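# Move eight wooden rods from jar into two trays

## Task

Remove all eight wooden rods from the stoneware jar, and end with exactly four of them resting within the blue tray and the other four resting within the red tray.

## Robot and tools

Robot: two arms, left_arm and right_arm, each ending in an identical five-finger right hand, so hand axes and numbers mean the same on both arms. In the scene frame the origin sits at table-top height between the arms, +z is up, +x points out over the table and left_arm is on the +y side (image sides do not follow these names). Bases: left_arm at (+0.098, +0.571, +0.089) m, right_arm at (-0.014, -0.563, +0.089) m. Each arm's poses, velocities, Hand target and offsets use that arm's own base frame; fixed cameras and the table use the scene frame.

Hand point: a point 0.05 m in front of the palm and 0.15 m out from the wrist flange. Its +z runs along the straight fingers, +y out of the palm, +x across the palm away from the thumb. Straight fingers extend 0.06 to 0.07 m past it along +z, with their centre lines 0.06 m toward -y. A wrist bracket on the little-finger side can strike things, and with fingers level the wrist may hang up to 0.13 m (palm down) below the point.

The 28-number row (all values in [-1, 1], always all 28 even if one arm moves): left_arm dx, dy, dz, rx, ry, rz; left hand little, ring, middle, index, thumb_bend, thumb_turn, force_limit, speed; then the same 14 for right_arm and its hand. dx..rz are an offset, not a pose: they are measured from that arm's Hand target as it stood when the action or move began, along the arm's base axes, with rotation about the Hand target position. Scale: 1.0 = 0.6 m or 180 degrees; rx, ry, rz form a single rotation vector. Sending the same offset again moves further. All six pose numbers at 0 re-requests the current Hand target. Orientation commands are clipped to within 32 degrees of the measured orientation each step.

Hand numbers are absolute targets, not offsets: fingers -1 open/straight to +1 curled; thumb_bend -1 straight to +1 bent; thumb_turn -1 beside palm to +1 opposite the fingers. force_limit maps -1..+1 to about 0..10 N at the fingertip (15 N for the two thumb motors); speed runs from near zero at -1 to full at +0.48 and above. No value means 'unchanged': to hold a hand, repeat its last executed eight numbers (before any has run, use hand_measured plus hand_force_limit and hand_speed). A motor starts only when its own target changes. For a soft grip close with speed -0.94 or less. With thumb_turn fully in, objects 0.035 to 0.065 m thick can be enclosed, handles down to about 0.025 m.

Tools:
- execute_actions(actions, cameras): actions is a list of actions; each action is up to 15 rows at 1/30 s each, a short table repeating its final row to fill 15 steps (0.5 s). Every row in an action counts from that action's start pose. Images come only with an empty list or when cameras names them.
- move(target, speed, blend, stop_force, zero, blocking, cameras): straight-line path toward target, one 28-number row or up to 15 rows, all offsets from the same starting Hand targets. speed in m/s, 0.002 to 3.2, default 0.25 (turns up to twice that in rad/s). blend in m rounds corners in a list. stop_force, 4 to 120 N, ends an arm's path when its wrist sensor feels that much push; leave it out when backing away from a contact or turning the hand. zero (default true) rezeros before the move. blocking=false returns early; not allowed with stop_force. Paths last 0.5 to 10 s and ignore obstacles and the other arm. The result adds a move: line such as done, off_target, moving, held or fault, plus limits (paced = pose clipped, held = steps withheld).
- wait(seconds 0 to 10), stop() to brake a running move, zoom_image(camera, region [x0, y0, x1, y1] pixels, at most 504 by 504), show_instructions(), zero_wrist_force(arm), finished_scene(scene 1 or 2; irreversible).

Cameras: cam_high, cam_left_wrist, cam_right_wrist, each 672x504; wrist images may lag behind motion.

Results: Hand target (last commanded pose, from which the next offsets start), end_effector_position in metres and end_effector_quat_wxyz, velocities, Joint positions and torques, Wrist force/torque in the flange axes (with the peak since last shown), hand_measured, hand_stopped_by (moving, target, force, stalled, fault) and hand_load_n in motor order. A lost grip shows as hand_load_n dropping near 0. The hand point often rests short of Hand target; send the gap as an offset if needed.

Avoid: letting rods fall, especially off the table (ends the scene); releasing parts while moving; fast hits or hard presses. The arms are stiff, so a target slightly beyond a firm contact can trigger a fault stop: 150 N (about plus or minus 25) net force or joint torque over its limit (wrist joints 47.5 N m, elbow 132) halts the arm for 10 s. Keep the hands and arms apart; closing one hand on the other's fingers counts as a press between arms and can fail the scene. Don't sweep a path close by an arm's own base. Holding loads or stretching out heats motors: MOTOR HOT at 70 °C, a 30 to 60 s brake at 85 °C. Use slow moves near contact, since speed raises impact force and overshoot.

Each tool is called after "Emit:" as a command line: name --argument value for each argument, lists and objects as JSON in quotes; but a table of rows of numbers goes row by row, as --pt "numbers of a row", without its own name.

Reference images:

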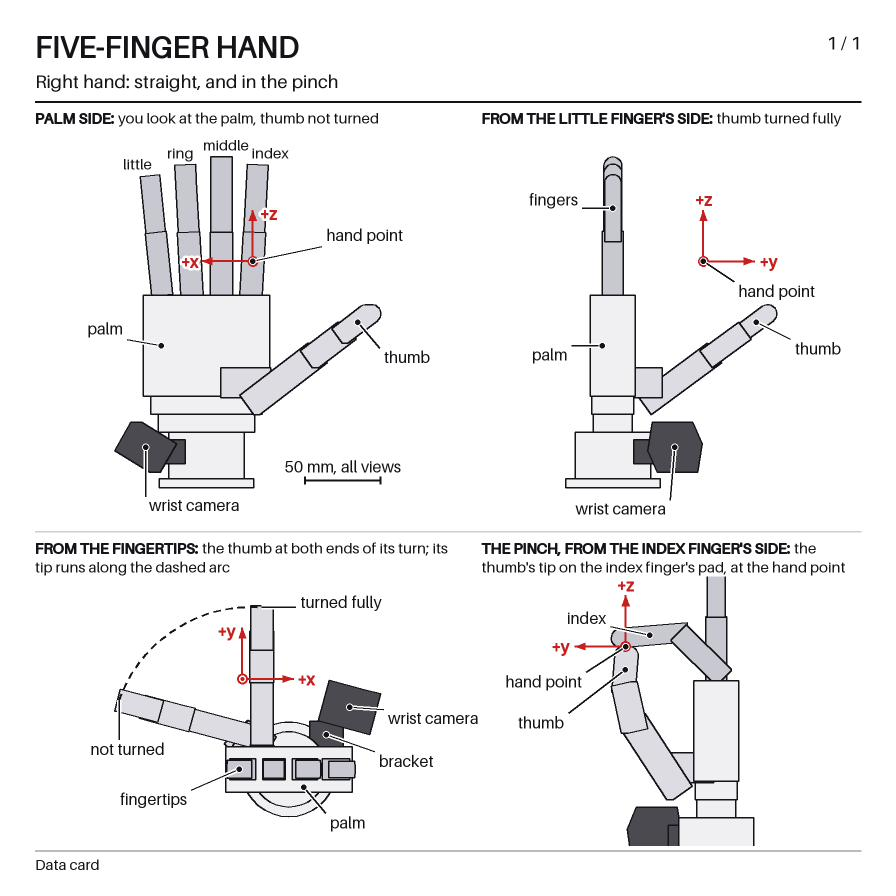

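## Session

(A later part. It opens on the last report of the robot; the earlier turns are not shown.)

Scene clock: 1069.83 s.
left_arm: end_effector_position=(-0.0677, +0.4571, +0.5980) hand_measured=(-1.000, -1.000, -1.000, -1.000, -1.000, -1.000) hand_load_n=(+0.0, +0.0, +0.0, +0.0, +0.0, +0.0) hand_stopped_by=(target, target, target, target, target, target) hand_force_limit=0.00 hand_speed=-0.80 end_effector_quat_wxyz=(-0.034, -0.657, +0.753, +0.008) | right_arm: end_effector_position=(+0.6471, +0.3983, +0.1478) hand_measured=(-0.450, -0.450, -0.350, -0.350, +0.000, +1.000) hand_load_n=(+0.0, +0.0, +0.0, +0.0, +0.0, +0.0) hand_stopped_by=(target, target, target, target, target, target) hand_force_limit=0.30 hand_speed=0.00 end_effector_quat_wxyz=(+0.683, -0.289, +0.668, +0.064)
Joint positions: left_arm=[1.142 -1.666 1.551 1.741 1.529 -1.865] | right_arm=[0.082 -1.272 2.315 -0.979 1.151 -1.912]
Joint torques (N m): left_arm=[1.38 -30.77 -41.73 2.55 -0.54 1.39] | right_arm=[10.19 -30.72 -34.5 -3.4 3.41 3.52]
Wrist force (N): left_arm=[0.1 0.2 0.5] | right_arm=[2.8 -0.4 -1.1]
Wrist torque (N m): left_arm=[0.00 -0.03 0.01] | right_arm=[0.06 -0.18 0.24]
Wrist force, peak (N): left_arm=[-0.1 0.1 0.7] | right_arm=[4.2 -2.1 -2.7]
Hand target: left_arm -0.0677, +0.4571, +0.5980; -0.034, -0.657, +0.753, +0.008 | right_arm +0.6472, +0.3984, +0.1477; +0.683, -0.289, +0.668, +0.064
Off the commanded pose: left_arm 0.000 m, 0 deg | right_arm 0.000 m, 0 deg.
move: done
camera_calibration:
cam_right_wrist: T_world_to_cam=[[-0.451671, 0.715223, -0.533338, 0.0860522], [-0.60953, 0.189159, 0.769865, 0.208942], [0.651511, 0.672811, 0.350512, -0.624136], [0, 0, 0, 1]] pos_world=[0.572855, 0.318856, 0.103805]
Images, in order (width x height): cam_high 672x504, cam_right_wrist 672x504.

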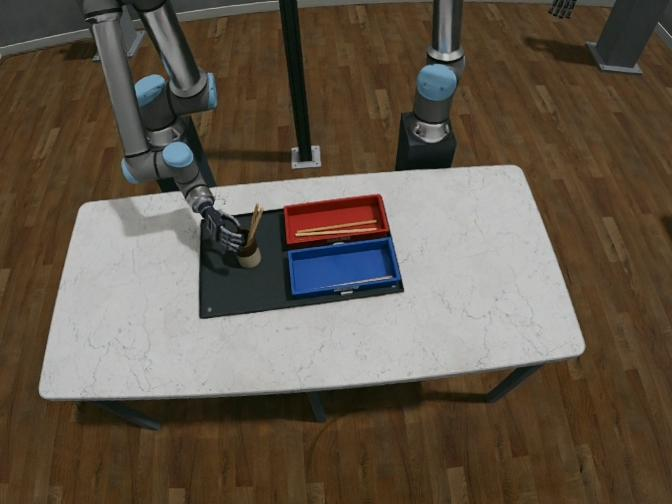

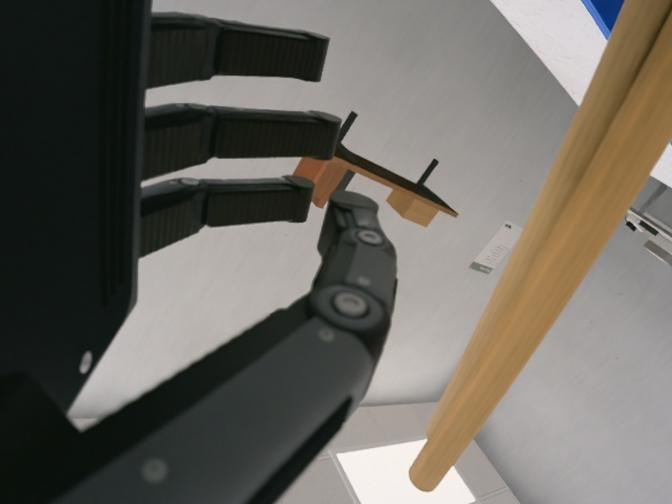

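Emit:
move --target '[0,0,0,0,0,0,-1,-1,-1,-1,-1,-1,0,-0.8,-0.09,-0.025,0,0.0117,-0.0999,-0.1751,-0.45,-0.45,-0.35,-0.35,0,1,0.3,0.0]' --speed 0.4 --cameras '["cam_right_wrist"]'

Emit:
zoom_image --camera "cam_right_wrist" --region '[420, 60, 660, 370]'

Scene clock: 1107.40 s.
left_arm: end_effector_position=(-0.0677, +0.4571, +0.5980) hand_measured=(-1.000, -1.000, -1.000, -1.000, -1.000, -1.000) hand_load_n=(+0.0, +0.0, +0.0, +0.0, -0.5, +0.0) hand_stopped_by=(target, target, target, target, target, target) hand_force_limit=0.00 hand_speed=-0.80 end_effector_quat_wxyz=(-0.034, -0.657, +0.753, +0.008) | right_arm: end_effector_position=(+0.5932, +0.3834, +0.1477) hand_measured=(-0.450, -0.450, -0.350, -0.350, +0.000, +1.000) hand_load_n=(+0.0, +0.0, +0.0, +0.0, +0.0, +0.0) hand_stopped_by=(target, target, target, target, target, target) hand_force_limit=0.30 hand_speed=0.00 end_effector_quat_wxyz=(+0.774, -0.092, +0.606, -0.156) end_effector_velocity=(+0.000, +0.000, +0.001) end_effector_angular_velocity=(+0.001, -0.004, -0.003)
Joint positions: left_arm=[1.142 -1.666 1.551 1.741 1.529 -1.865] | right_arm=[0.398 -1.149 2.452 -1.58 2.003 -2.039]
Joint velocities: left_arm=[within noise] | right_arm=[0.001 0.001 0 -0.005 0.004 -0.002]
Joint torques (N m): left_arm=[1.39 -29.76 -41.39 2.44 -0.53 0.8] | right_arm=[10.68 -32.15 -25.82 -4.8 3.42 -3.97]
Wrist force (N): left_arm=[0.0 0.2 0.3] | right_arm=[2.4 0.3 -1.6]
Wrist torque (N m): left_arm=[0.02 -0.01 0.01] | right_arm=[0.06 -0.11 0.34]
Wrist force, peak (N): left_arm=[-0.1 -0.1 0.6] | right_arm=[2.9 0.3 -2.5]
Hand target: left_arm -0.0677, +0.4571, +0.5980; -0.034, -0.657, +0.753, +0.008 | right_arm +0.5932, +0.3834, +0.1477; +0.775, -0.092, +0.606, -0.157
Off the commanded pose: left_arm 0.000 m, 0 deg | right_arm 0.000 m, 0 deg.
move: done
camera_calibration:
cam_right_wrist: T_world_to_cam=[[0.160874, 0.818634, -0.551323, -0.327973], [-0.628479, 0.515677, 0.582316, 0.0926946], [0.761009, 0.252815, 0.597453, -0.519288], [0, 0, 0, 1]] pos_world=[0.506202, 0.351973, 0.0754536]
Images, in order (width x height): cam_right_wrist 672x504.

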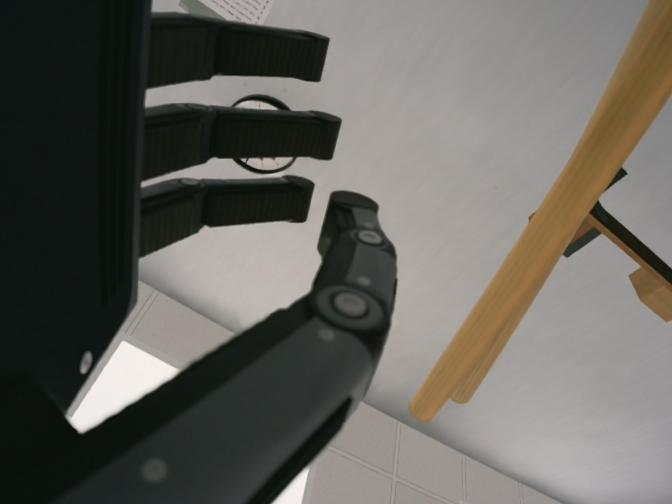

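Scaled by 1.626.

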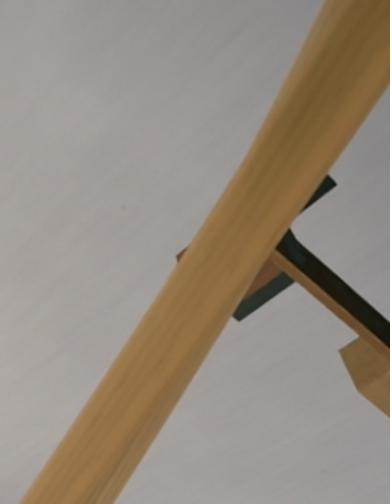

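Emit:
zoom_image --camera "cam_right_wrist" --region '[400, 210, 580, 430]'

Scaled by 2.291.

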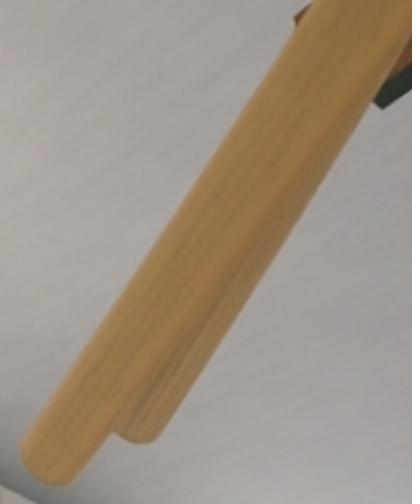

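Emit:
move --target '[0,0,0,0,0,0,-1,-1,-1,-1,-1,-1,0,-0.8,0.0109,0.0778,-0.0276,0,0,0,-0.45,-0.45,-0.35,-0.35,0,1,0.3,0.0]' --speed 0.2 --cameras '["cam_right_wrist"]'

Emit:
zoom_image --camera "cam_right_wrist" --region '[360, 100, 520, 260]'

Scene clock: 1124.23 s.
left_arm: end_effector_position=(-0.0677, +0.4571, +0.5980) hand_measured=(-1.000, -1.000, -1.000, -1.000, -1.000, -1.000) hand_load_n=(+0.0, +0.0, +0.0, +0.0, +0.0, +0.0) hand_stopped_by=(target, target, target, target, target, target) hand_force_limit=0.00 hand_speed=-0.80 end_effector_quat_wxyz=(-0.034, -0.657, +0.753, +0.008) | right_arm: end_effector_position=(+0.5996, +0.4299, +0.1312) hand_measured=(-0.450, -0.450, -0.350, -0.350, +0.000, +1.000) hand_load_n=(+0.0, +0.0, +0.0, +0.0, +0.0, -0.5) hand_stopped_by=(target, target, target, target, target, target) hand_force_limit=0.30 hand_speed=0.00 end_effector_quat_wxyz=(+0.775, -0.092, +0.606, -0.157)
Joint positions: left_arm=[1.142 -1.666 1.551 1.741 1.529 -1.865] | right_arm=[0.484 -1.083 2.381 -1.588 2.086 -2.066]
Joint torques (N m): left_arm=[1 -29.76 -42.16 2.5 -0.59 1.12] | right_arm=[11.74 -35.72 -26.06 -4.79 2.97 -4.03]
Wrist force (N): left_arm=[0.3 0.0 0.2] | right_arm=[2.5 0.5 -1.6]
Wrist torque (N m): left_arm=[-0.02 -0.05 0.02] | right_arm=[0.14 -0.08 0.39]
Wrist force, peak (N): left_arm=[0.5 0.3 0.5] | right_arm=[2.7 1.5 -1.8]
Hand target: left_arm -0.0677, +0.4571, +0.5980; -0.034, -0.657, +0.753, +0.008 | right_arm +0.5997, +0.4301, +0.1311; +0.775, -0.092, +0.606, -0.157
Off the commanded pose: left_arm 0.000 m, 0 deg | right_arm 0.000 m, 0 deg.
move: done
camera_calibration:
cam_right_wrist: T_world_to_cam=[[0.161087, 0.818579, -0.551344, -0.376268], [-0.628454, 0.515818, 0.582217, 0.0823458], [0.760984, 0.252706, 0.597531, -0.526081], [0, 0, 0, 1]] pos_world=[0.512702, 0.398473, 0.0589538]
Images, in order (width x height): cam_right_wrist 672x504.

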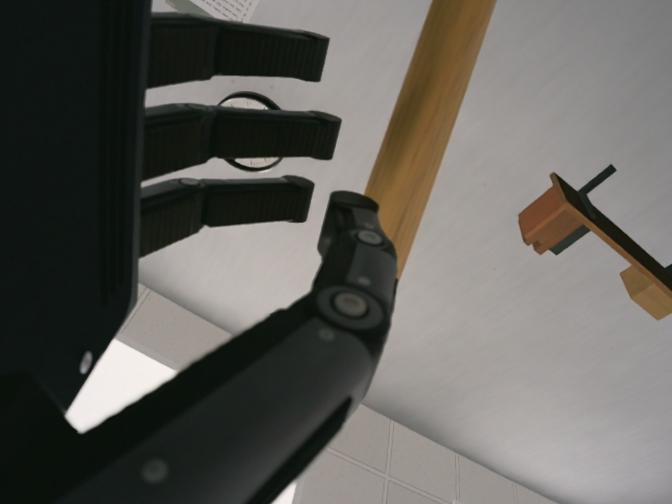

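Scaled by 3.150.

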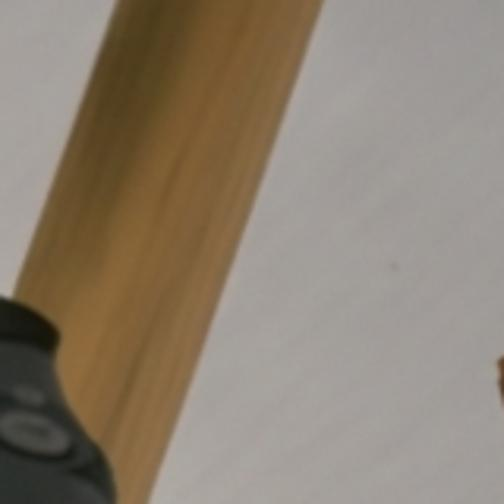

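Emit:
move --pt "0 0 0 0 0 0 -1 -1 -1 -1 -1 -1 0 -0.8 0.0085 0.0137 -0.0033 0 0 0 -0.45 -0.45 -0.35 -0.35 0 1 0.3 0.0" --pt "0 0 0 0 0 0 -1 -1 -1 -1 -1 -1 0 -0.8 0.0085 0.0137 -0.0033 0 0 0 -0.35 -0.25 0.6 0.6 0 1 0.35 -0.4" --speed 0.12 --cameras '["cam_right_wrist"]'

Scene clock: 1148.33 s.
left_arm: end_effector_position=(-0.0677, +0.4571, +0.5980) hand_measured=(-1.000, -1.000, -1.000, -1.000, -1.000, -1.000) hand_load_n=(+0.0, +0.0, +0.0, +0.0, +0.0, +0.0) hand_stopped_by=(target, target, target, target, target, target) hand_force_limit=0.00 hand_speed=-0.80 end_effector_quat_wxyz=(-0.034, -0.657, +0.753, +0.008) | right_arm: end_effector_position=(+0.6048, +0.4383, +0.1291) hand_measured=(-0.350, -0.250, +0.060, -0.026, -0.002, +1.000) hand_load_n=(+0.0, +0.0, +15.0, +0.0, +4.5, -5.0) hand_stopped_by=(target, target, force, force, target, target) hand_force_limit=0.35 hand_speed=-0.40 end_effector_quat_wxyz=(+0.775, -0.092, +0.606, -0.157)
Joint positions: left_arm=[1.142 -1.666 1.551 1.741 1.529 -1.865] | right_arm=[0.495 -1.072 2.362 -1.582 2.096 -2.07]
Joint torques (N m): left_arm=[2 -30.21 -41.52 2.36 -0.55 1.04] | right_arm=[10.97 -38.53 -22.62 -0.74 1.97 -3.75]
Wrist force (N): left_arm=[0.1 0.0 0.3] | right_arm=[2.8 -0.4 -0.8]
Wrist torque (N m): left_arm=[-0.02 -0.03 0.01] | right_arm=[0.15 -0.11 0.37]
Wrist force, peak (N): left_arm=[0.4 0.5 0.1] | right_arm=[3.1 0.3 -1.6]
Hand target: left_arm -0.0677, +0.4571, +0.5980; -0.034, -0.657, +0.753, +0.008 | right_arm +0.6048, +0.4383, +0.1291; +0.775, -0.092, +0.606, -0.157
Off the commanded pose: left_arm 0.000 m, 0 deg | right_arm 0.000 m, 0 deg.
move: done
camera_calibration:
cam_right_wrist: T_world_to_cam=[[0.161212, 0.818548, -0.551352, -0.385217], [-0.628398, 0.515913, 0.582195, 0.0823275], [0.761004, 0.252612, 0.597545, -0.530964], [0, 0, 0, 1]] pos_world=[0.517902, 0.406973, 0.0569538]
Images, in order (width x height): cam_right_wrist 672x504.

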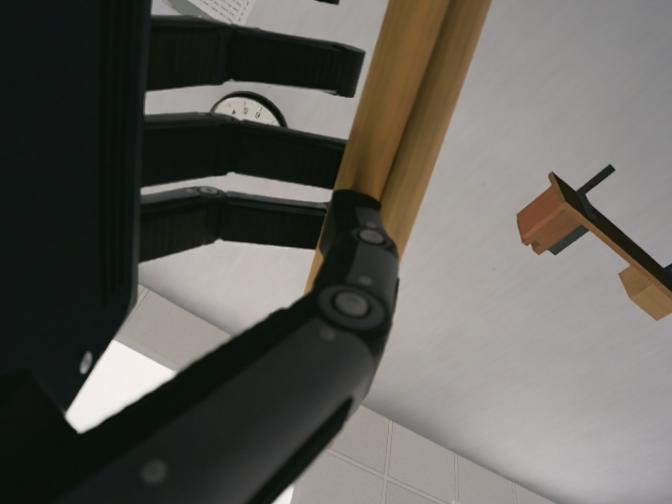

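Emit:
move --target '[0,0,0,0,0,0,-1,-1,-1,-1,-1,-1,0,-0.8,-0.03,0.005,0.222,0,0,0,-0.35,-0.25,0.6,0.6,0,1,0.35,-0.4]' --speed 0.25 --cameras '["cam_right_wrist", "cam_high"]'

Emit:
zoom_image --camera "cam_high" --region '[205, 170, 295, 275]'

Scene clock: 1155.60 s.
left_arm: end_effector_position=(-0.0677, +0.4571, +0.5980) hand_measured=(-1.000, -1.000, -1.000, -1.000, -1.000, -1.000) hand_load_n=(+0.0, +0.0, +0.0, +0.0, +0.0, +0.0) hand_stopped_by=(target, target, target, target, target, target) hand_force_limit=0.00 hand_speed=-0.80 end_effector_quat_wxyz=(-0.034, -0.657, +0.753, +0.008) | right_arm: end_effector_position=(+0.5868, +0.4413, +0.2622) hand_measured=(-0.350, -0.250, +0.060, -0.026, -0.002, +1.000) hand_load_n=(+0.0, +0.0, +14.5, +0.0, +5.5, -3.5) hand_stopped_by=(target, target, force, force, target, target) hand_force_limit=0.35 hand_speed=-0.40 end_effector_quat_wxyz=(+0.775, -0.092, +0.606, -0.157) end_effector_velocity=(-0.001, +0.001, +0.001) end_effector_angular_velocity=(+0.000, +0.001, +0.001)
Joint positions: left_arm=[1.142 -1.666 1.551 1.741 1.529 -1.865] | right_arm=[0.518 -1.362 2.352 -1.285 2.118 -2.078]
Joint velocities: left_arm=[within noise] | right_arm=[0.001 -0.003 -0.001 0.005 0 0]
Joint torques (N m): left_arm=[0.5 -29.51 -41.92 2.36 -0.43 1] | right_arm=[11.24 -66.63 -38.27 -0.86 3.02 3.57]
Wrist force (N): left_arm=[0.2 0.2 0.1] | right_arm=[3.6 0.2 -1.2]
Wrist torque (N m): left_arm=[0.04 -0.04 0.02] | right_arm=[0.05 -0.26 0.27]
Wrist force, peak (N): left_arm=[0.2 0.1 0.6] | right_arm=[4.9 0.3 -1.1]
Hand target: left_arm -0.0677, +0.4571, +0.5980; -0.034, -0.657, +0.753, +0.008 | right_arm +0.5868, +0.4413, +0.2623; +0.775, -0.092, +0.606, -0.157
Off the commanded pose: left_arm 0.000 m, 0 deg | right_arm 0.000 m, 0 deg.
move: done
camera_calibration:
cam_right_wrist: T_world_to_cam=[[0.161243, 0.81857, -0.55131, -0.311419], [-0.628445, 0.515885, 0.582168, -0.00798144], [0.760958, 0.252598, 0.597609, -0.597541], [0, 0, 0, 1]] pos_world=[0.499902, 0.409973, 0.190054]
Images, in order (width x height): cam_high 672x504, cam_right_wrist 672x504.

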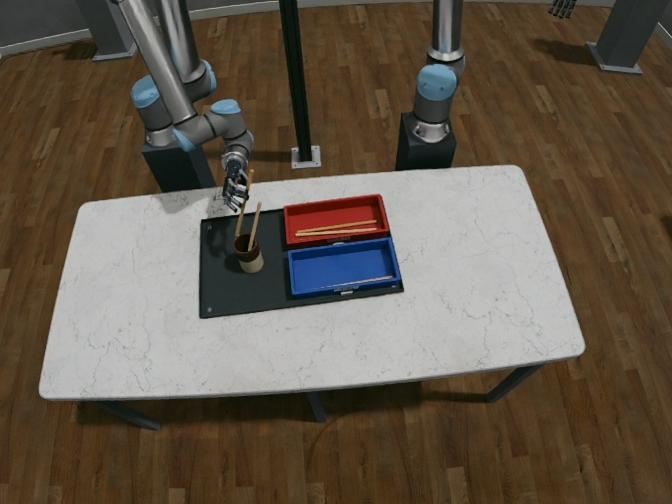

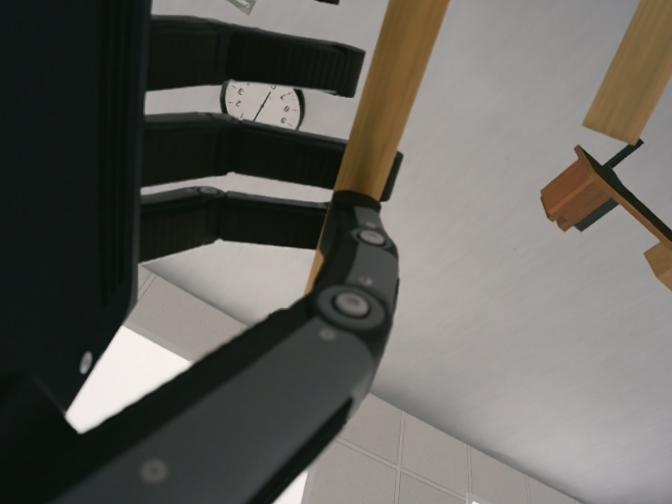

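Scaled by 4.800.

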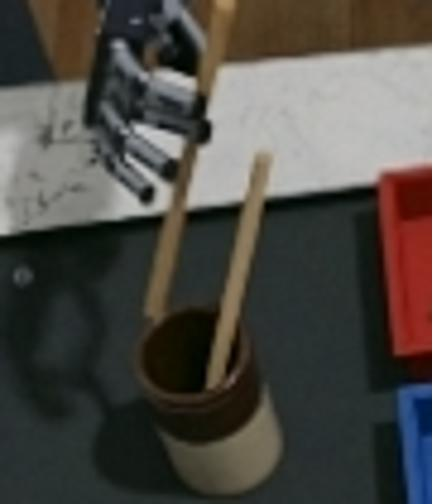

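Emit:
move --target '[0,0,0,0,0,0,-1,-1,-1,-1,-1,-1,0,-0.8,0,-0.05,0.1,0,0,0,-0.35,-0.25,0.6,0.65,0,1,0.35,-0.4]' --speed 0.2 --cameras '["cam_right_wrist"]'

Scene clock: 1164.93 s.
left_arm: end_effector_position=(-0.0677, +0.4571, +0.5980) hand_measured=(-1.000, -1.000, -1.000, -1.000, -1.000, -1.000) hand_load_n=(+0.0, +0.0, +0.0, +0.0, +0.0, +0.0) hand_stopped_by=(target, target, target, target, target, target) hand_force_limit=0.00 hand_speed=-0.80 end_effector_quat_wxyz=(-0.034, -0.657, +0.753, +0.008) | right_arm: end_effector_position=(+0.5868, +0.4113, +0.3222) hand_measured=(-0.350, -0.250, +0.060, +0.064, -0.002, +1.000) hand_load_n=(+0.0, +0.0, +13.0, +18.0, +9.5, -12.0) hand_stopped_by=(target, target, force, force, target, target) hand_force_limit=0.35 hand_speed=-0.40 end_effector_quat_wxyz=(+0.775, -0.092, +0.606, -0.157)
Joint positions: left_arm=[1.142 -1.666 1.551 1.741 1.529 -1.865] | right_arm=[0.461 -1.504 2.354 -1.136 2.064 -2.059]
Joint torques (N m): left_arm=[-0.18 -30.13 -41.52 2.2 -0.39 1.14] | right_arm=[-6.27 -57.14 -43.09 -1.15 -3.44 3.61]
Wrist force (N): left_arm=[0.0 0.2 0.3] | right_arm=[2.9 0.8 -1.9]
Wrist torque (N m): left_arm=[0.02 -0.02 0.01] | right_arm=[0.22 -0.17 0.21]
Wrist force, peak (N): left_arm=[-0.2 -0.1 0.6] | right_arm=[3.9 0.7 -1.5]
Hand target: left_arm -0.0677, +0.4571, +0.5980; -0.034, -0.657, +0.753, +0.008 | right_arm +0.5868, +0.4113, +0.3223; +0.775, -0.092, +0.606, -0.157
Off the commanded pose: left_arm 0.000 m, 0 deg | right_arm 0.000 m, 0 deg.
move: done
camera_calibration:
cam_right_wrist: T_world_to_cam=[[0.161212, 0.818548, -0.551352, -0.253749], [-0.628398, 0.515913, 0.582195, -0.0274757], [0.761004, 0.252612, 0.597545, -0.625831], [0, 0, 0, 1]] pos_world=[0.499902, 0.379973, 0.250054]
Images, in order (width x height): cam_right_wrist 672x504.

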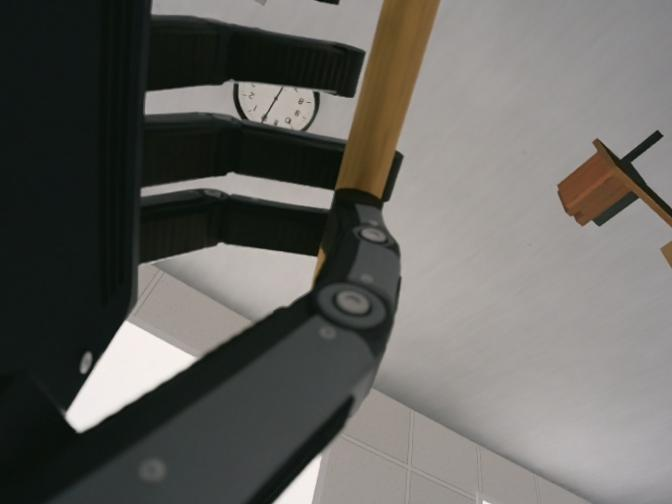

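Emit:
move --pt "0 0 0 0 0 0 -1 -1 -1 -1 -1 -1 0 -0.8 -0.011 0.0145 0.08 -0.2049 0.145 0.0634 -0.35 -0.25 0.6 0.65 0 1 0.35 -0.4" --pt "0 0 0 0 0 0 -1 -1 -1 -1 -1 -1 0 -0.8 0.039 0.281 -0.004 -0.4098 0.29 0.1267 -0.35 -0.25 0.6 0.65 0 1 0.35 -0.4" --pt "0 0 0 0 0 0 -1 -1 -1 -1 -1 -1 0 -0.8 0.13 0.631 -0.487 -0.4098 0.29 0.1267 -0.35 -0.25 0.6 0.65 0 1 0.35 -0.4" --pt "0 0 0 0 0 0 -1 -1 -1 -1 -1 -1 0 -0.8 0.13 0.631 -0.6287 -0.4098 0.29 0.1267 -0.35 -0.25 0.6 0.65 0 1 0.35 -0.4" --pt "0 0 0 0 0 0 -1 -1 -1 -1 -1 -1 0 -0.8 0.13 0.631 -0.6287 -0.4098 0.29 0.1267 -0.45 -0.45 -0.35 -0.35 0 1 0.3 0.0" --pt "0 0 0 0 0 0 -1 -1 -1 -1 -1 -1 0 -0.8 0.13 0.606 -0.337 -0.4098 0.29 0.1267 -0.45 -0.45 -0.35 -0.35 0 1 0.3 0.0" --pt "0 0 0 0 0 0 -1 -1 -1 -1 -1 -1 0 -0.8 0.039 0.2645 0.08 -0.4098 0.29 0.1267 -0.45 -0.45 -0.35 -0.35 0 1 0.3 0.0" --pt "0 0 0 0 0 0 -1 -1 -1 -1 -1 -1 0 -0.8 0.022 -0.269 0.013 -0.0568 0.0041 0.1989 -0.45 -0.45 -0.35 -0.35 0 1 0.3 0.0" --pt "0 0 0 0 0 0 -1 -1 -1 -1 -1 -1 0 -0.8 0.084 -0.05 -0.309 -0.0568 0.0041 0.1989 -0.45 -0.45 -0.35 -0.35 0 1 0.3 0.0" --speed '[0.5, 0.8, 0.7, 0.25, 0.1, 0.5, 0.8, 0.9, 0.5]' --blend '[0.03, 0.08, 0.03, 0, 0, 0.03, 0.1, 0.06, 0]' --cameras '["cam_high", "cam_right_wrist"]'

Emit:
zoom_image --camera "cam_high" --region '[190, 180, 400, 310]'

Emit:
zoom_image --camera "cam_right_wrist" --region '[420, 60, 660, 370]'

Scene clock: 1201.50 s.
left_arm: end_effector_position=(-0.0677, +0.4571, +0.5980) hand_measured=(-1.000, -1.000, -1.000, -1.000, -1.000, -1.000) hand_load_n=(+0.0, +0.0, +0.0, +0.0, +0.0, -0.5) hand_stopped_by=(target, target, target, target, target, target) hand_force_limit=0.00 hand_speed=-0.80 end_effector_quat_wxyz=(-0.034, -0.657, +0.753, +0.008) | right_arm: end_effector_position=(+0.6371, +0.3812, +0.1370) hand_measured=(-0.450, -0.450, -0.350, -0.350, +0.000, +1.000) hand_load_n=(+0.0, +0.0, +0.0, +0.0, +0.0, +0.0) hand_stopped_by=(target, target, target, target, target, target) hand_force_limit=0.30 hand_speed=0.00 end_effector_quat_wxyz=(+0.770, -0.342, +0.537, +0.037)
Joint positions: left_arm=[1.142 -1.666 1.551 1.741 1.529 -1.865] | right_arm=[0.001 -1.167 2.393 -1.457 0.97 -1.957]
Joint torques (N m): left_arm=[1.85 -29.66 -41.49 2.17 -0.57 1.16] | right_arm=[11.87 -31.6 -28.69 -4.34 3.53 3.64]
Wrist force (N): left_arm=[0.1 -0.1 0.3] | right_arm=[3.6 -0.7 -1.3]
Wrist torque (N m): left_arm=[-0.03 -0.03 0.01] | right_arm=[-0.10 -0.26 0.20]
Wrist force, peak (N): left_arm=[0.1 -0.3 0.6] | right_arm=[2.8 -28.6 -0.8]
Hand target: left_arm -0.0677, +0.4571, +0.5980; -0.034, -0.657, +0.753, +0.008 | right_arm +0.6372, +0.3813, +0.1369; +0.770, -0.342, +0.537, +0.037
Off the commanded pose: left_arm 0.000 m, 0 deg | right_arm 0.000 m, 0 deg.
move: done
camera_calibration:
cam_right_wrist: T_world_to_cam=[[-0.323373, 0.651473, -0.686304, 0.0515489], [-0.834939, 0.144876, 0.530931, 0.407587], [0.445316, 0.744711, 0.497091, -0.518537], [0, 0, 0, 1]] pos_world=[0.587893, 0.293528, 0.0767376]
Images, in order (width x height): cam_high 672x504, cam_right_wrist 672x504.

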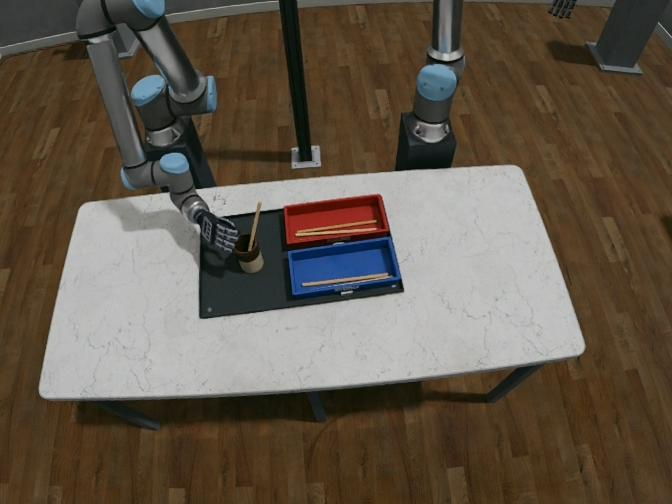

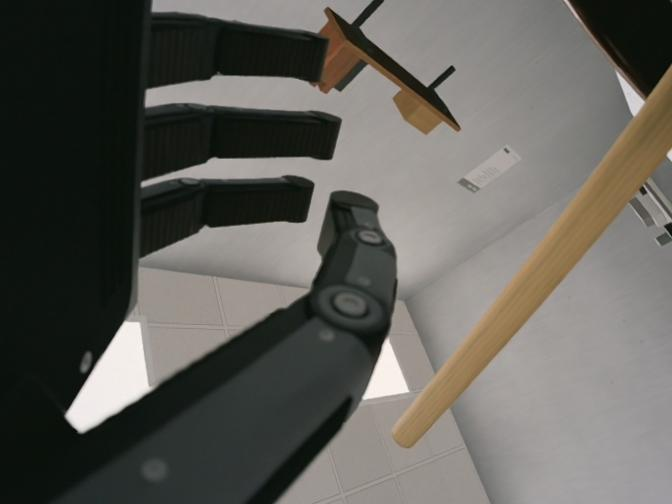

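Scaled by 2.400.

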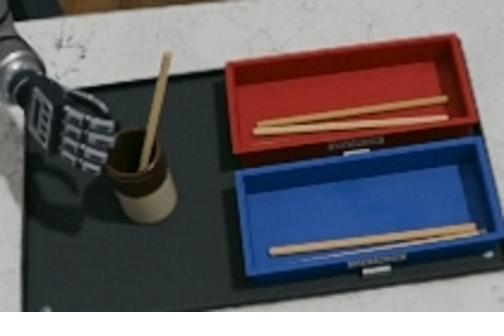

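Scaled by 1.626.

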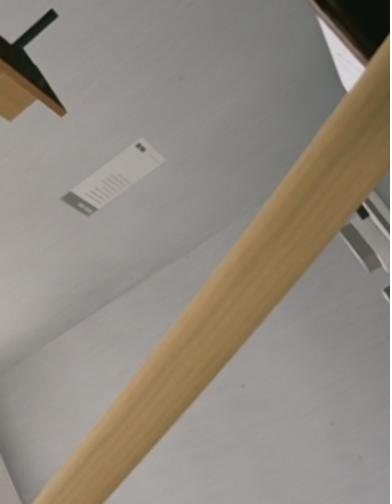

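Emit:
move --pt "0 0 0 0 0 0 -1 -1 -1 -1 -1 -1 0 -0.8 -0.0393 0.0023 -0.0135 -0.0235 0.0424 -0.0271 -0.45 -0.45 -0.35 -0.35 0 1 0.3 0.0" --pt "0 0 0 0 0 0 -1 -1 -1 -1 -1 -1 0 -0.8 -0.0605 0.0405 -0.0378 -0.0235 0.0424 -0.0271 -0.45 -0.45 -0.35 -0.35 0 1 0.3 0.0" --speed 0.2 --blend '[0.006, 0]' --cameras '["cam_right_wrist"]'

Emit:
zoom_image --camera "cam_right_wrist" --region '[350, 100, 510, 260]'

Scene clock: 1230.97 s.
left_arm: end_effector_position=(-0.0677, +0.4571, +0.5980) hand_measured=(-1.000, -1.000, -1.000, -1.000, -1.000, -1.000) hand_load_n=(+0.0, +0.0, +0.0, +0.0, +0.0, +0.0) hand_stopped_by=(target, target, target, target, target, target) hand_force_limit=0.00 hand_speed=-0.80 end_effector_quat_wxyz=(-0.034, -0.657, +0.753, +0.008) | right_arm: end_effector_position=(+0.6008, +0.4055, +0.1142) hand_measured=(-0.450, -0.450, -0.350, -0.350, +0.000, +1.000) hand_load_n=(+0.0, +0.0, +0.0, +0.0, +0.0, +0.0) hand_stopped_by=(target, target, target, target, target, target) hand_force_limit=0.30 hand_speed=0.00 end_effector_quat_wxyz=(+0.720, -0.344, +0.602, +0.007)
Joint positions: left_arm=[1.142 -1.666 1.551 1.741 1.529 -1.865] | right_arm=[0.093 -1.227 2.42 -1.236 1.136 -2.062]
Joint torques (N m): left_arm=[1.68 -31.06 -42.17 2.04 -0.47 1.05] | right_arm=[11.49 -29.57 -24.21 -3.79 3.26 -3.91]
Wrist force (N): left_arm=[0.0 -0.1 0.3] | right_arm=[4.1 -0.8 -0.8]
Wrist torque (N m): left_arm=[-0.02 -0.01 0.00] | right_arm=[-0.17 -0.41 0.40]
Wrist force, peak (N): left_arm=[0.3 0.1 0.5] | right_arm=[4.3 -0.2 -1.3]
Hand target: left_arm -0.0677, +0.4571, +0.5980; -0.034, -0.657, +0.753, +0.008 | right_arm +0.6009, +0.4056, +0.1143; +0.720, -0.344, +0.602, +0.007
Off the commanded pose: left_arm 0.000 m, 0 deg | right_arm 0.000 m, 0 deg.
move: done
camera_calibration:
cam_right_wrist: T_world_to_cam=[[-0.360487, 0.629854, -0.687992, 0.0396279], [-0.740997, 0.254619, 0.621363, 0.274554], [0.566544, 0.733793, 0.374933, -0.563565], [0, 0, 0, 1]] pos_world=[0.537014, 0.318674, 0.0679651]
Images, in order (width x height): cam_right_wrist 672x504.

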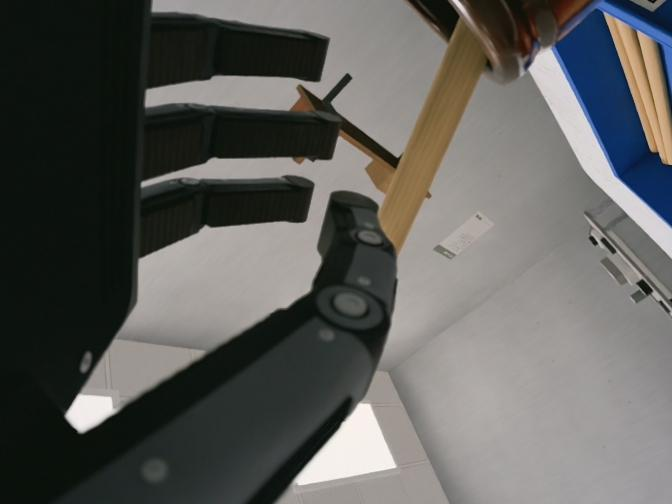

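Scaled by 3.150.

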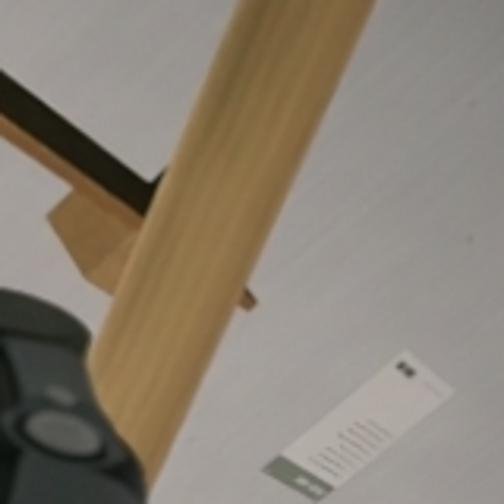

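Emit:
move --pt "0 0 0 0 0 0 -1 -1 -1 -1 -1 -1 0 -0.8 0.0115 0.0378 -0.014 0 0 0 -0.45 -0.45 -0.35 -0.35 0 1 0.3 0.0" --pt "0 0 0 0 0 0 -1 -1 -1 -1 -1 -1 0 -0.8 0.0115 0.0378 -0.014 0 0 0 -0.35 -0.25 0.6 0.6 0 1 0.35 -0.4" --speed 0.12 --cameras '["cam_right_wrist"]'

Scene clock: 1246.37 s.
left_arm: end_effector_position=(-0.0677, +0.4571, +0.5980) hand_measured=(-1.000, -1.000, -1.000, -1.000, -1.000, -1.000) hand_load_n=(+0.0, +0.0, +0.0, +0.0, +0.0, -0.5) hand_stopped_by=(target, target, target, target, target, target) hand_force_limit=0.00 hand_speed=-0.80 end_effector_quat_wxyz=(-0.034, -0.657, +0.753, +0.008) | right_arm: end_effector_position=(+0.6078, +0.4283, +0.1059) hand_measured=(-0.350, -0.250, +0.052, +0.074, -0.002, +1.000) hand_load_n=(+0.0, +0.0, +13.0, +19.0, +6.0, +0.0) hand_stopped_by=(target, target, force, force, target, target) hand_force_limit=0.35 hand_speed=-0.40 end_effector_quat_wxyz=(+0.721, -0.344, +0.602, +0.007)
Joint positions: left_arm=[1.142 -1.666 1.551 1.741 1.529 -1.865] | right_arm=[0.144 -1.192 2.388 -1.238 1.187 -2.064]
Joint torques (N m): left_arm=[1.57 -30.74 -42.05 2.09 -0.59 1.33] | right_arm=[11.99 -31.15 -23.58 -1.32 2.94 -3.56]
Wrist force (N): left_arm=[0.1 0.0 0.2] | right_arm=[-0.1 -4.4 0.1]
Wrist torque (N m): left_arm=[0.00 -0.02 0.01] | right_arm=[-0.15 -0.36 0.37]
Wrist force, peak (N): left_arm=[0.0 0.6 0.3] | right_arm=[4.4 -0.6 -0.7]
Hand target: left_arm -0.0677, +0.4571, +0.5980; -0.034, -0.657, +0.753, +0.008 | right_arm +0.6078, +0.4283, +0.1059; +0.720, -0.344, +0.602, +0.007
Off the commanded pose: left_arm 0.000 m, 0 deg | right_arm 0.000 m, 0 deg.
move: done
camera_calibration:
cam_right_wrist: T_world_to_cam=[[-0.360371, 0.629877, -0.688032, 0.021943], [-0.741069, 0.254641, 0.621268, 0.279193], [0.566524, 0.733766, 0.375018, -0.581097], [0, 0, 0, 1]] pos_world=[0.544014, 0.341474, 0.0595652]
Images, in order (width x height): cam_right_wrist 672x504.

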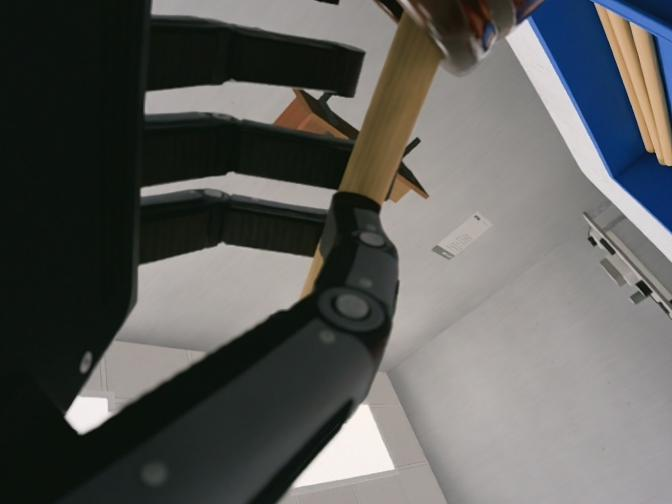

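Emit:
move --pt "0 0 0 0 0 0 -1 -1 -1 -1 -1 -1 0 -0.8 -0.05 0.05 0.258 0 0 0 -0.35 -0.25 0.6 0.6 0 1 0.35 -0.4" --pt "0 0 0 0 0 0 -1 -1 -1 -1 -1 -1 0 -0.8 -0.013 0.2195 0.3235 -0.2059 0.0622 0 -0.35 -0.25 0.6 0.6 0 1 0.35 -0.4" --pt "0 0 0 0 0 0 -1 -1 -1 -1 -1 -1 0 -0.8 0.1003 0.586 -0.1265 -0.4118 0.1243 0 -0.35 -0.25 0.6 0.6 0 1 0.35 -0.4" --pt "0 0 0 0 0 0 -1 -1 -1 -1 -1 -1 0 -0.8 0.1003 0.586 -0.263 -0.4118 0.1243 0 -0.35 -0.25 0.6 0.6 0 1 0.35 -0.4" --pt "0 0 0 0 0 0 -1 -1 -1 -1 -1 -1 0 -0.8 0.1003 0.586 -0.263 -0.4118 0.1243 0 -0.45 -0.45 -0.35 -0.35 0 1 0.3 0.0" --pt "0 0 0 0 0 0 -1 -1 -1 -1 -1 -1 0 -0.8 0.1003 0.57 0.1 -0.4118 0.1243 0 -0.45 -0.45 -0.35 -0.35 0 1 0.3 0.0" --speed '[0.35, 0.5, 0.7, 0.22, 0.1, 0.4]' --blend '[0.02, 0.06, 0.02, 0, 0, 0]' --cameras '["cam_high", "cam_right_wrist"]'

Emit:
zoom_image --camera "cam_high" --region '[190, 180, 420, 310]'

Scene clock: 1274.43 s.
left_arm: end_effector_position=(-0.0677, +0.4571, +0.5980) hand_measured=(-1.000, -1.000, -1.000, -1.000, -1.000, -1.000) hand_load_n=(+0.0, +0.0, +0.0, +0.0, +0.0, +0.0) hand_stopped_by=(target, target, target, target, target, target) hand_force_limit=0.00 hand_speed=-0.80 end_effector_quat_wxyz=(-0.034, -0.657, +0.753, +0.008) | right_arm: end_effector_position=(+0.6680, +0.7703, +0.1656) hand_measured=(-0.450, -0.450, -0.350, -0.350, +0.000, +1.000) hand_load_n=(+0.0, +0.0, +0.0, +0.0, +0.0, +0.0) hand_stopped_by=(target, target, target, target, target, target) hand_force_limit=0.30 hand_speed=0.00 end_effector_quat_wxyz=(-0.248, +0.698, -0.604, +0.293)
Joint positions: left_arm=[1.142 -1.666 1.551 1.741 1.529 -1.865] | right_arm=[0.77 -0.766 1.008 0.711 2.094 -2.686]
Joint torques (N m): left_arm=[1.82 -30.06 -41.85 2.05 -0.47 1.31] | right_arm=[-7.38 -124.17 -51.81 4.3 -2.19 3.46]
Wrist force (N): left_arm=[0.1 0.0 0.5] | right_arm=[1.7 -0.5 -0.2]
Wrist torque (N m): left_arm=[-0.03 -0.04 0.01] | right_arm=[-0.15 -0.37 0.32]
Wrist force, peak (N): left_arm=[0.3 0.3 0.6] | right_arm=[6.7 -2.0 -0.2]
Hand target: left_arm -0.0677, +0.4571, +0.5980; -0.034, -0.657, +0.753, +0.008 | right_arm +0.6680, +0.7703, +0.1659; -0.248, +0.698, -0.604, +0.293
Off the commanded pose: left_arm 0.000 m, 0 deg | right_arm 0.000 m, 0 deg.
move: done
camera_calibration:
cam_right_wrist: T_world_to_cam=[[-0.667207, -0.3867, -0.63663, 0.848789], [-0.572542, 0.812964, 0.106232, -0.257739], [0.476477, 0.435376, -0.763818, -0.409918], [0, 0, 0, 1]] pos_world=[0.614068, 0.716228, 0.254642]
Images, in order (width x height): cam_high 672x504, cam_right_wrist 672x504.

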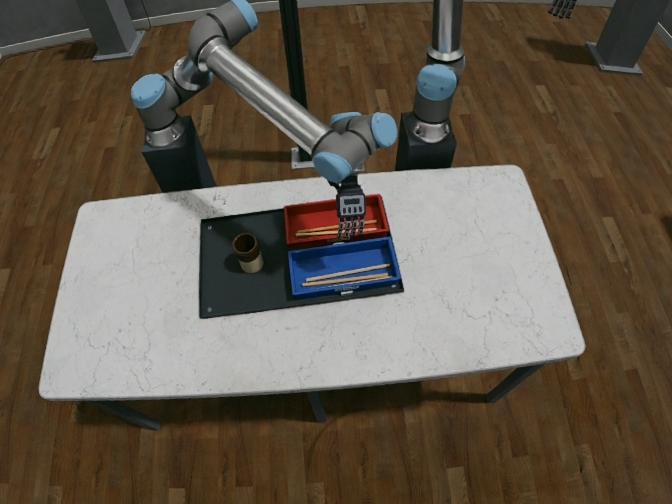

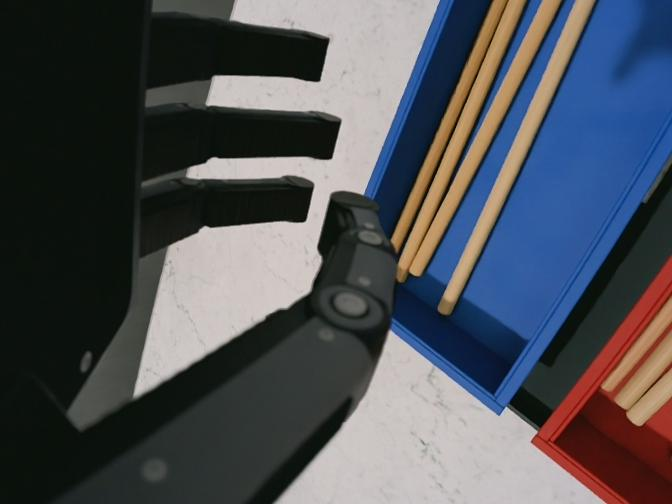

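Scaled by 2.191.

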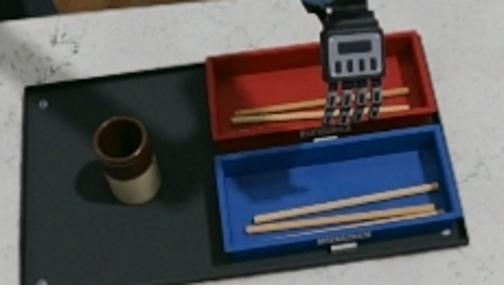

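Emit:
zoom_image --camera "cam_right_wrist" --region '[540, 240, 672, 460]'

Emit:
zoom_image --camera "cam_right_wrist" --region '[370, 0, 620, 330]'

Scaled by 2.291.

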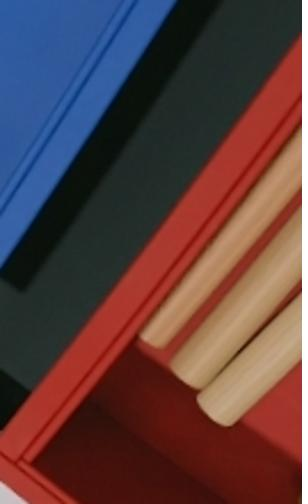

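Scaled by 1.527.

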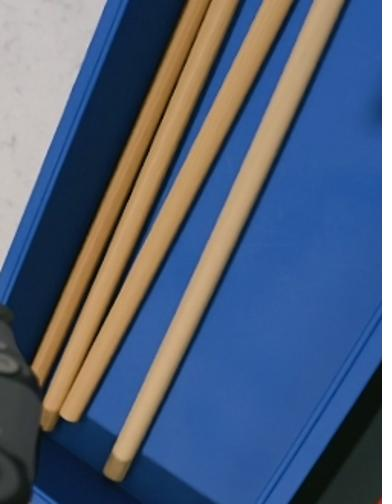

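Emit:
move --target '[0,0,0,0,0,0,-1,-1,-1,-1,-1,-1,0,-0.8,-0.3,0,0.1,0,0,0,-0.45,-0.45,-0.35,-0.35,0,1,0.3,0.0]' --speed 0.4 --cameras '["cam_right_wrist", "cam_high"]'

Emit:
zoom_image --camera "cam_high" --region '[200, 185, 300, 285]'

Scene clock: 1287.23 s.
left_arm: end_effector_position=(-0.0677, +0.4571, +0.5980) hand_measured=(-1.000, -1.000, -1.000, -1.000, -1.000, -1.000) hand_load_n=(+0.0, +0.0, +0.0, +0.0, +0.0, +0.0) hand_stopped_by=(target, target, target, target, target, target) hand_force_limit=0.00 hand_speed=-0.80 end_effector_quat_wxyz=(-0.034, -0.657, +0.753, +0.008) | right_arm: end_effector_position=(+0.4882, +0.7703, +0.2258) hand_measured=(-0.450, -0.450, -0.350, -0.350, +0.000, +1.000) hand_load_n=(+0.0, +0.0, +0.0, +0.0, +0.0, +0.0) hand_stopped_by=(target, target, target, target, target, target) hand_force_limit=0.30 hand_speed=0.00 end_effector_quat_wxyz=(-0.248, +0.698, -0.604, +0.293)
Joint positions: left_arm=[1.142 -1.666 1.551 1.741 1.529 -1.865] | right_arm=[0.929 -0.942 1.217 0.761 2.181 -2.528]
Joint torques (N m): left_arm=[2.37 -30.18 -41.56 1.99 -0.37 1.24] | right_arm=[12.42 -109.92 -26.47 4.79 4.23 3.19]
Wrist force (N): left_arm=[0.1 0.1 0.4] | right_arm=[1.7 -0.4 0.1]
Wrist torque (N m): left_arm=[-0.01 -0.03 0.01] | right_arm=[-0.27 -0.33 0.12]
Wrist force, peak (N): left_arm=[0.3 0.3 0.4] | right_arm=[2.0 -1.4 1.4]
Hand target: left_arm -0.0677, +0.4571, +0.5980; -0.034, -0.657, +0.753, +0.008 | right_arm +0.4880, +0.7703, +0.2259; -0.248, +0.698, -0.604, +0.293
Off the commanded pose: left_arm 0.000 m, 0 deg | right_arm 0.000 m, 0 deg.
move: done
camera_calibration:
cam_right_wrist: T_world_to_cam=[[-0.667245, -0.386646, -0.636623, 0.767126], [-0.572498, 0.812989, 0.106275, -0.367128], [0.476477, 0.435377, -0.763817, -0.278266], [0, 0, 0, 1]] pos_world=[0.434268, 0.716228, 0.314842]
Images, in order (width x height): cam_high 672x504, cam_right_wrist 672x504.

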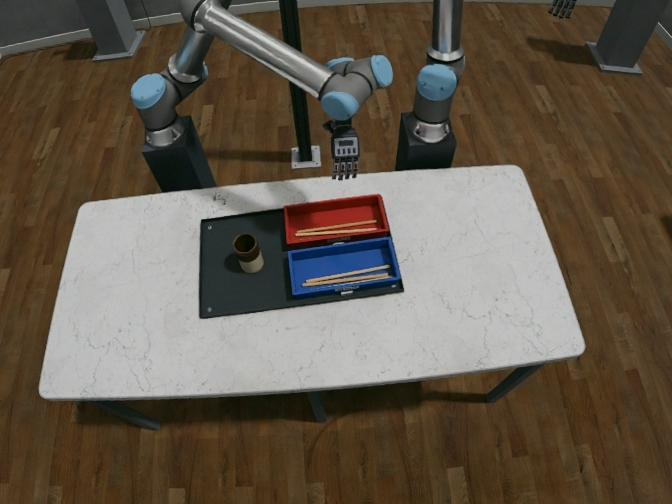

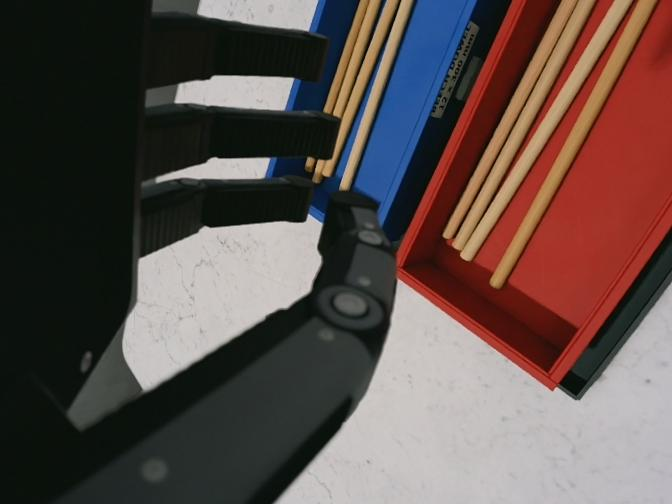

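Scaled by 5.040.

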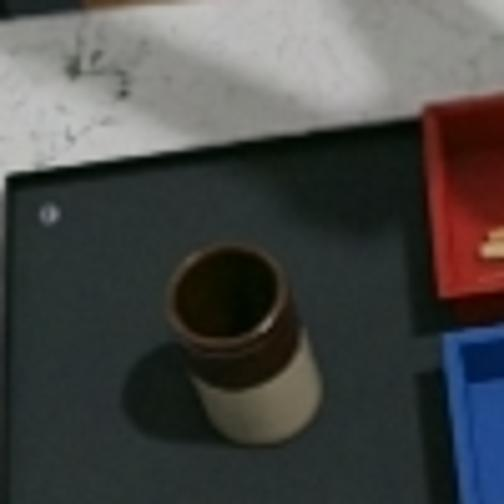

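Red and blue both hold four rods, and the jar is empty.

Emit:
finished_scene --scene 2

The scene is finished: the task was done.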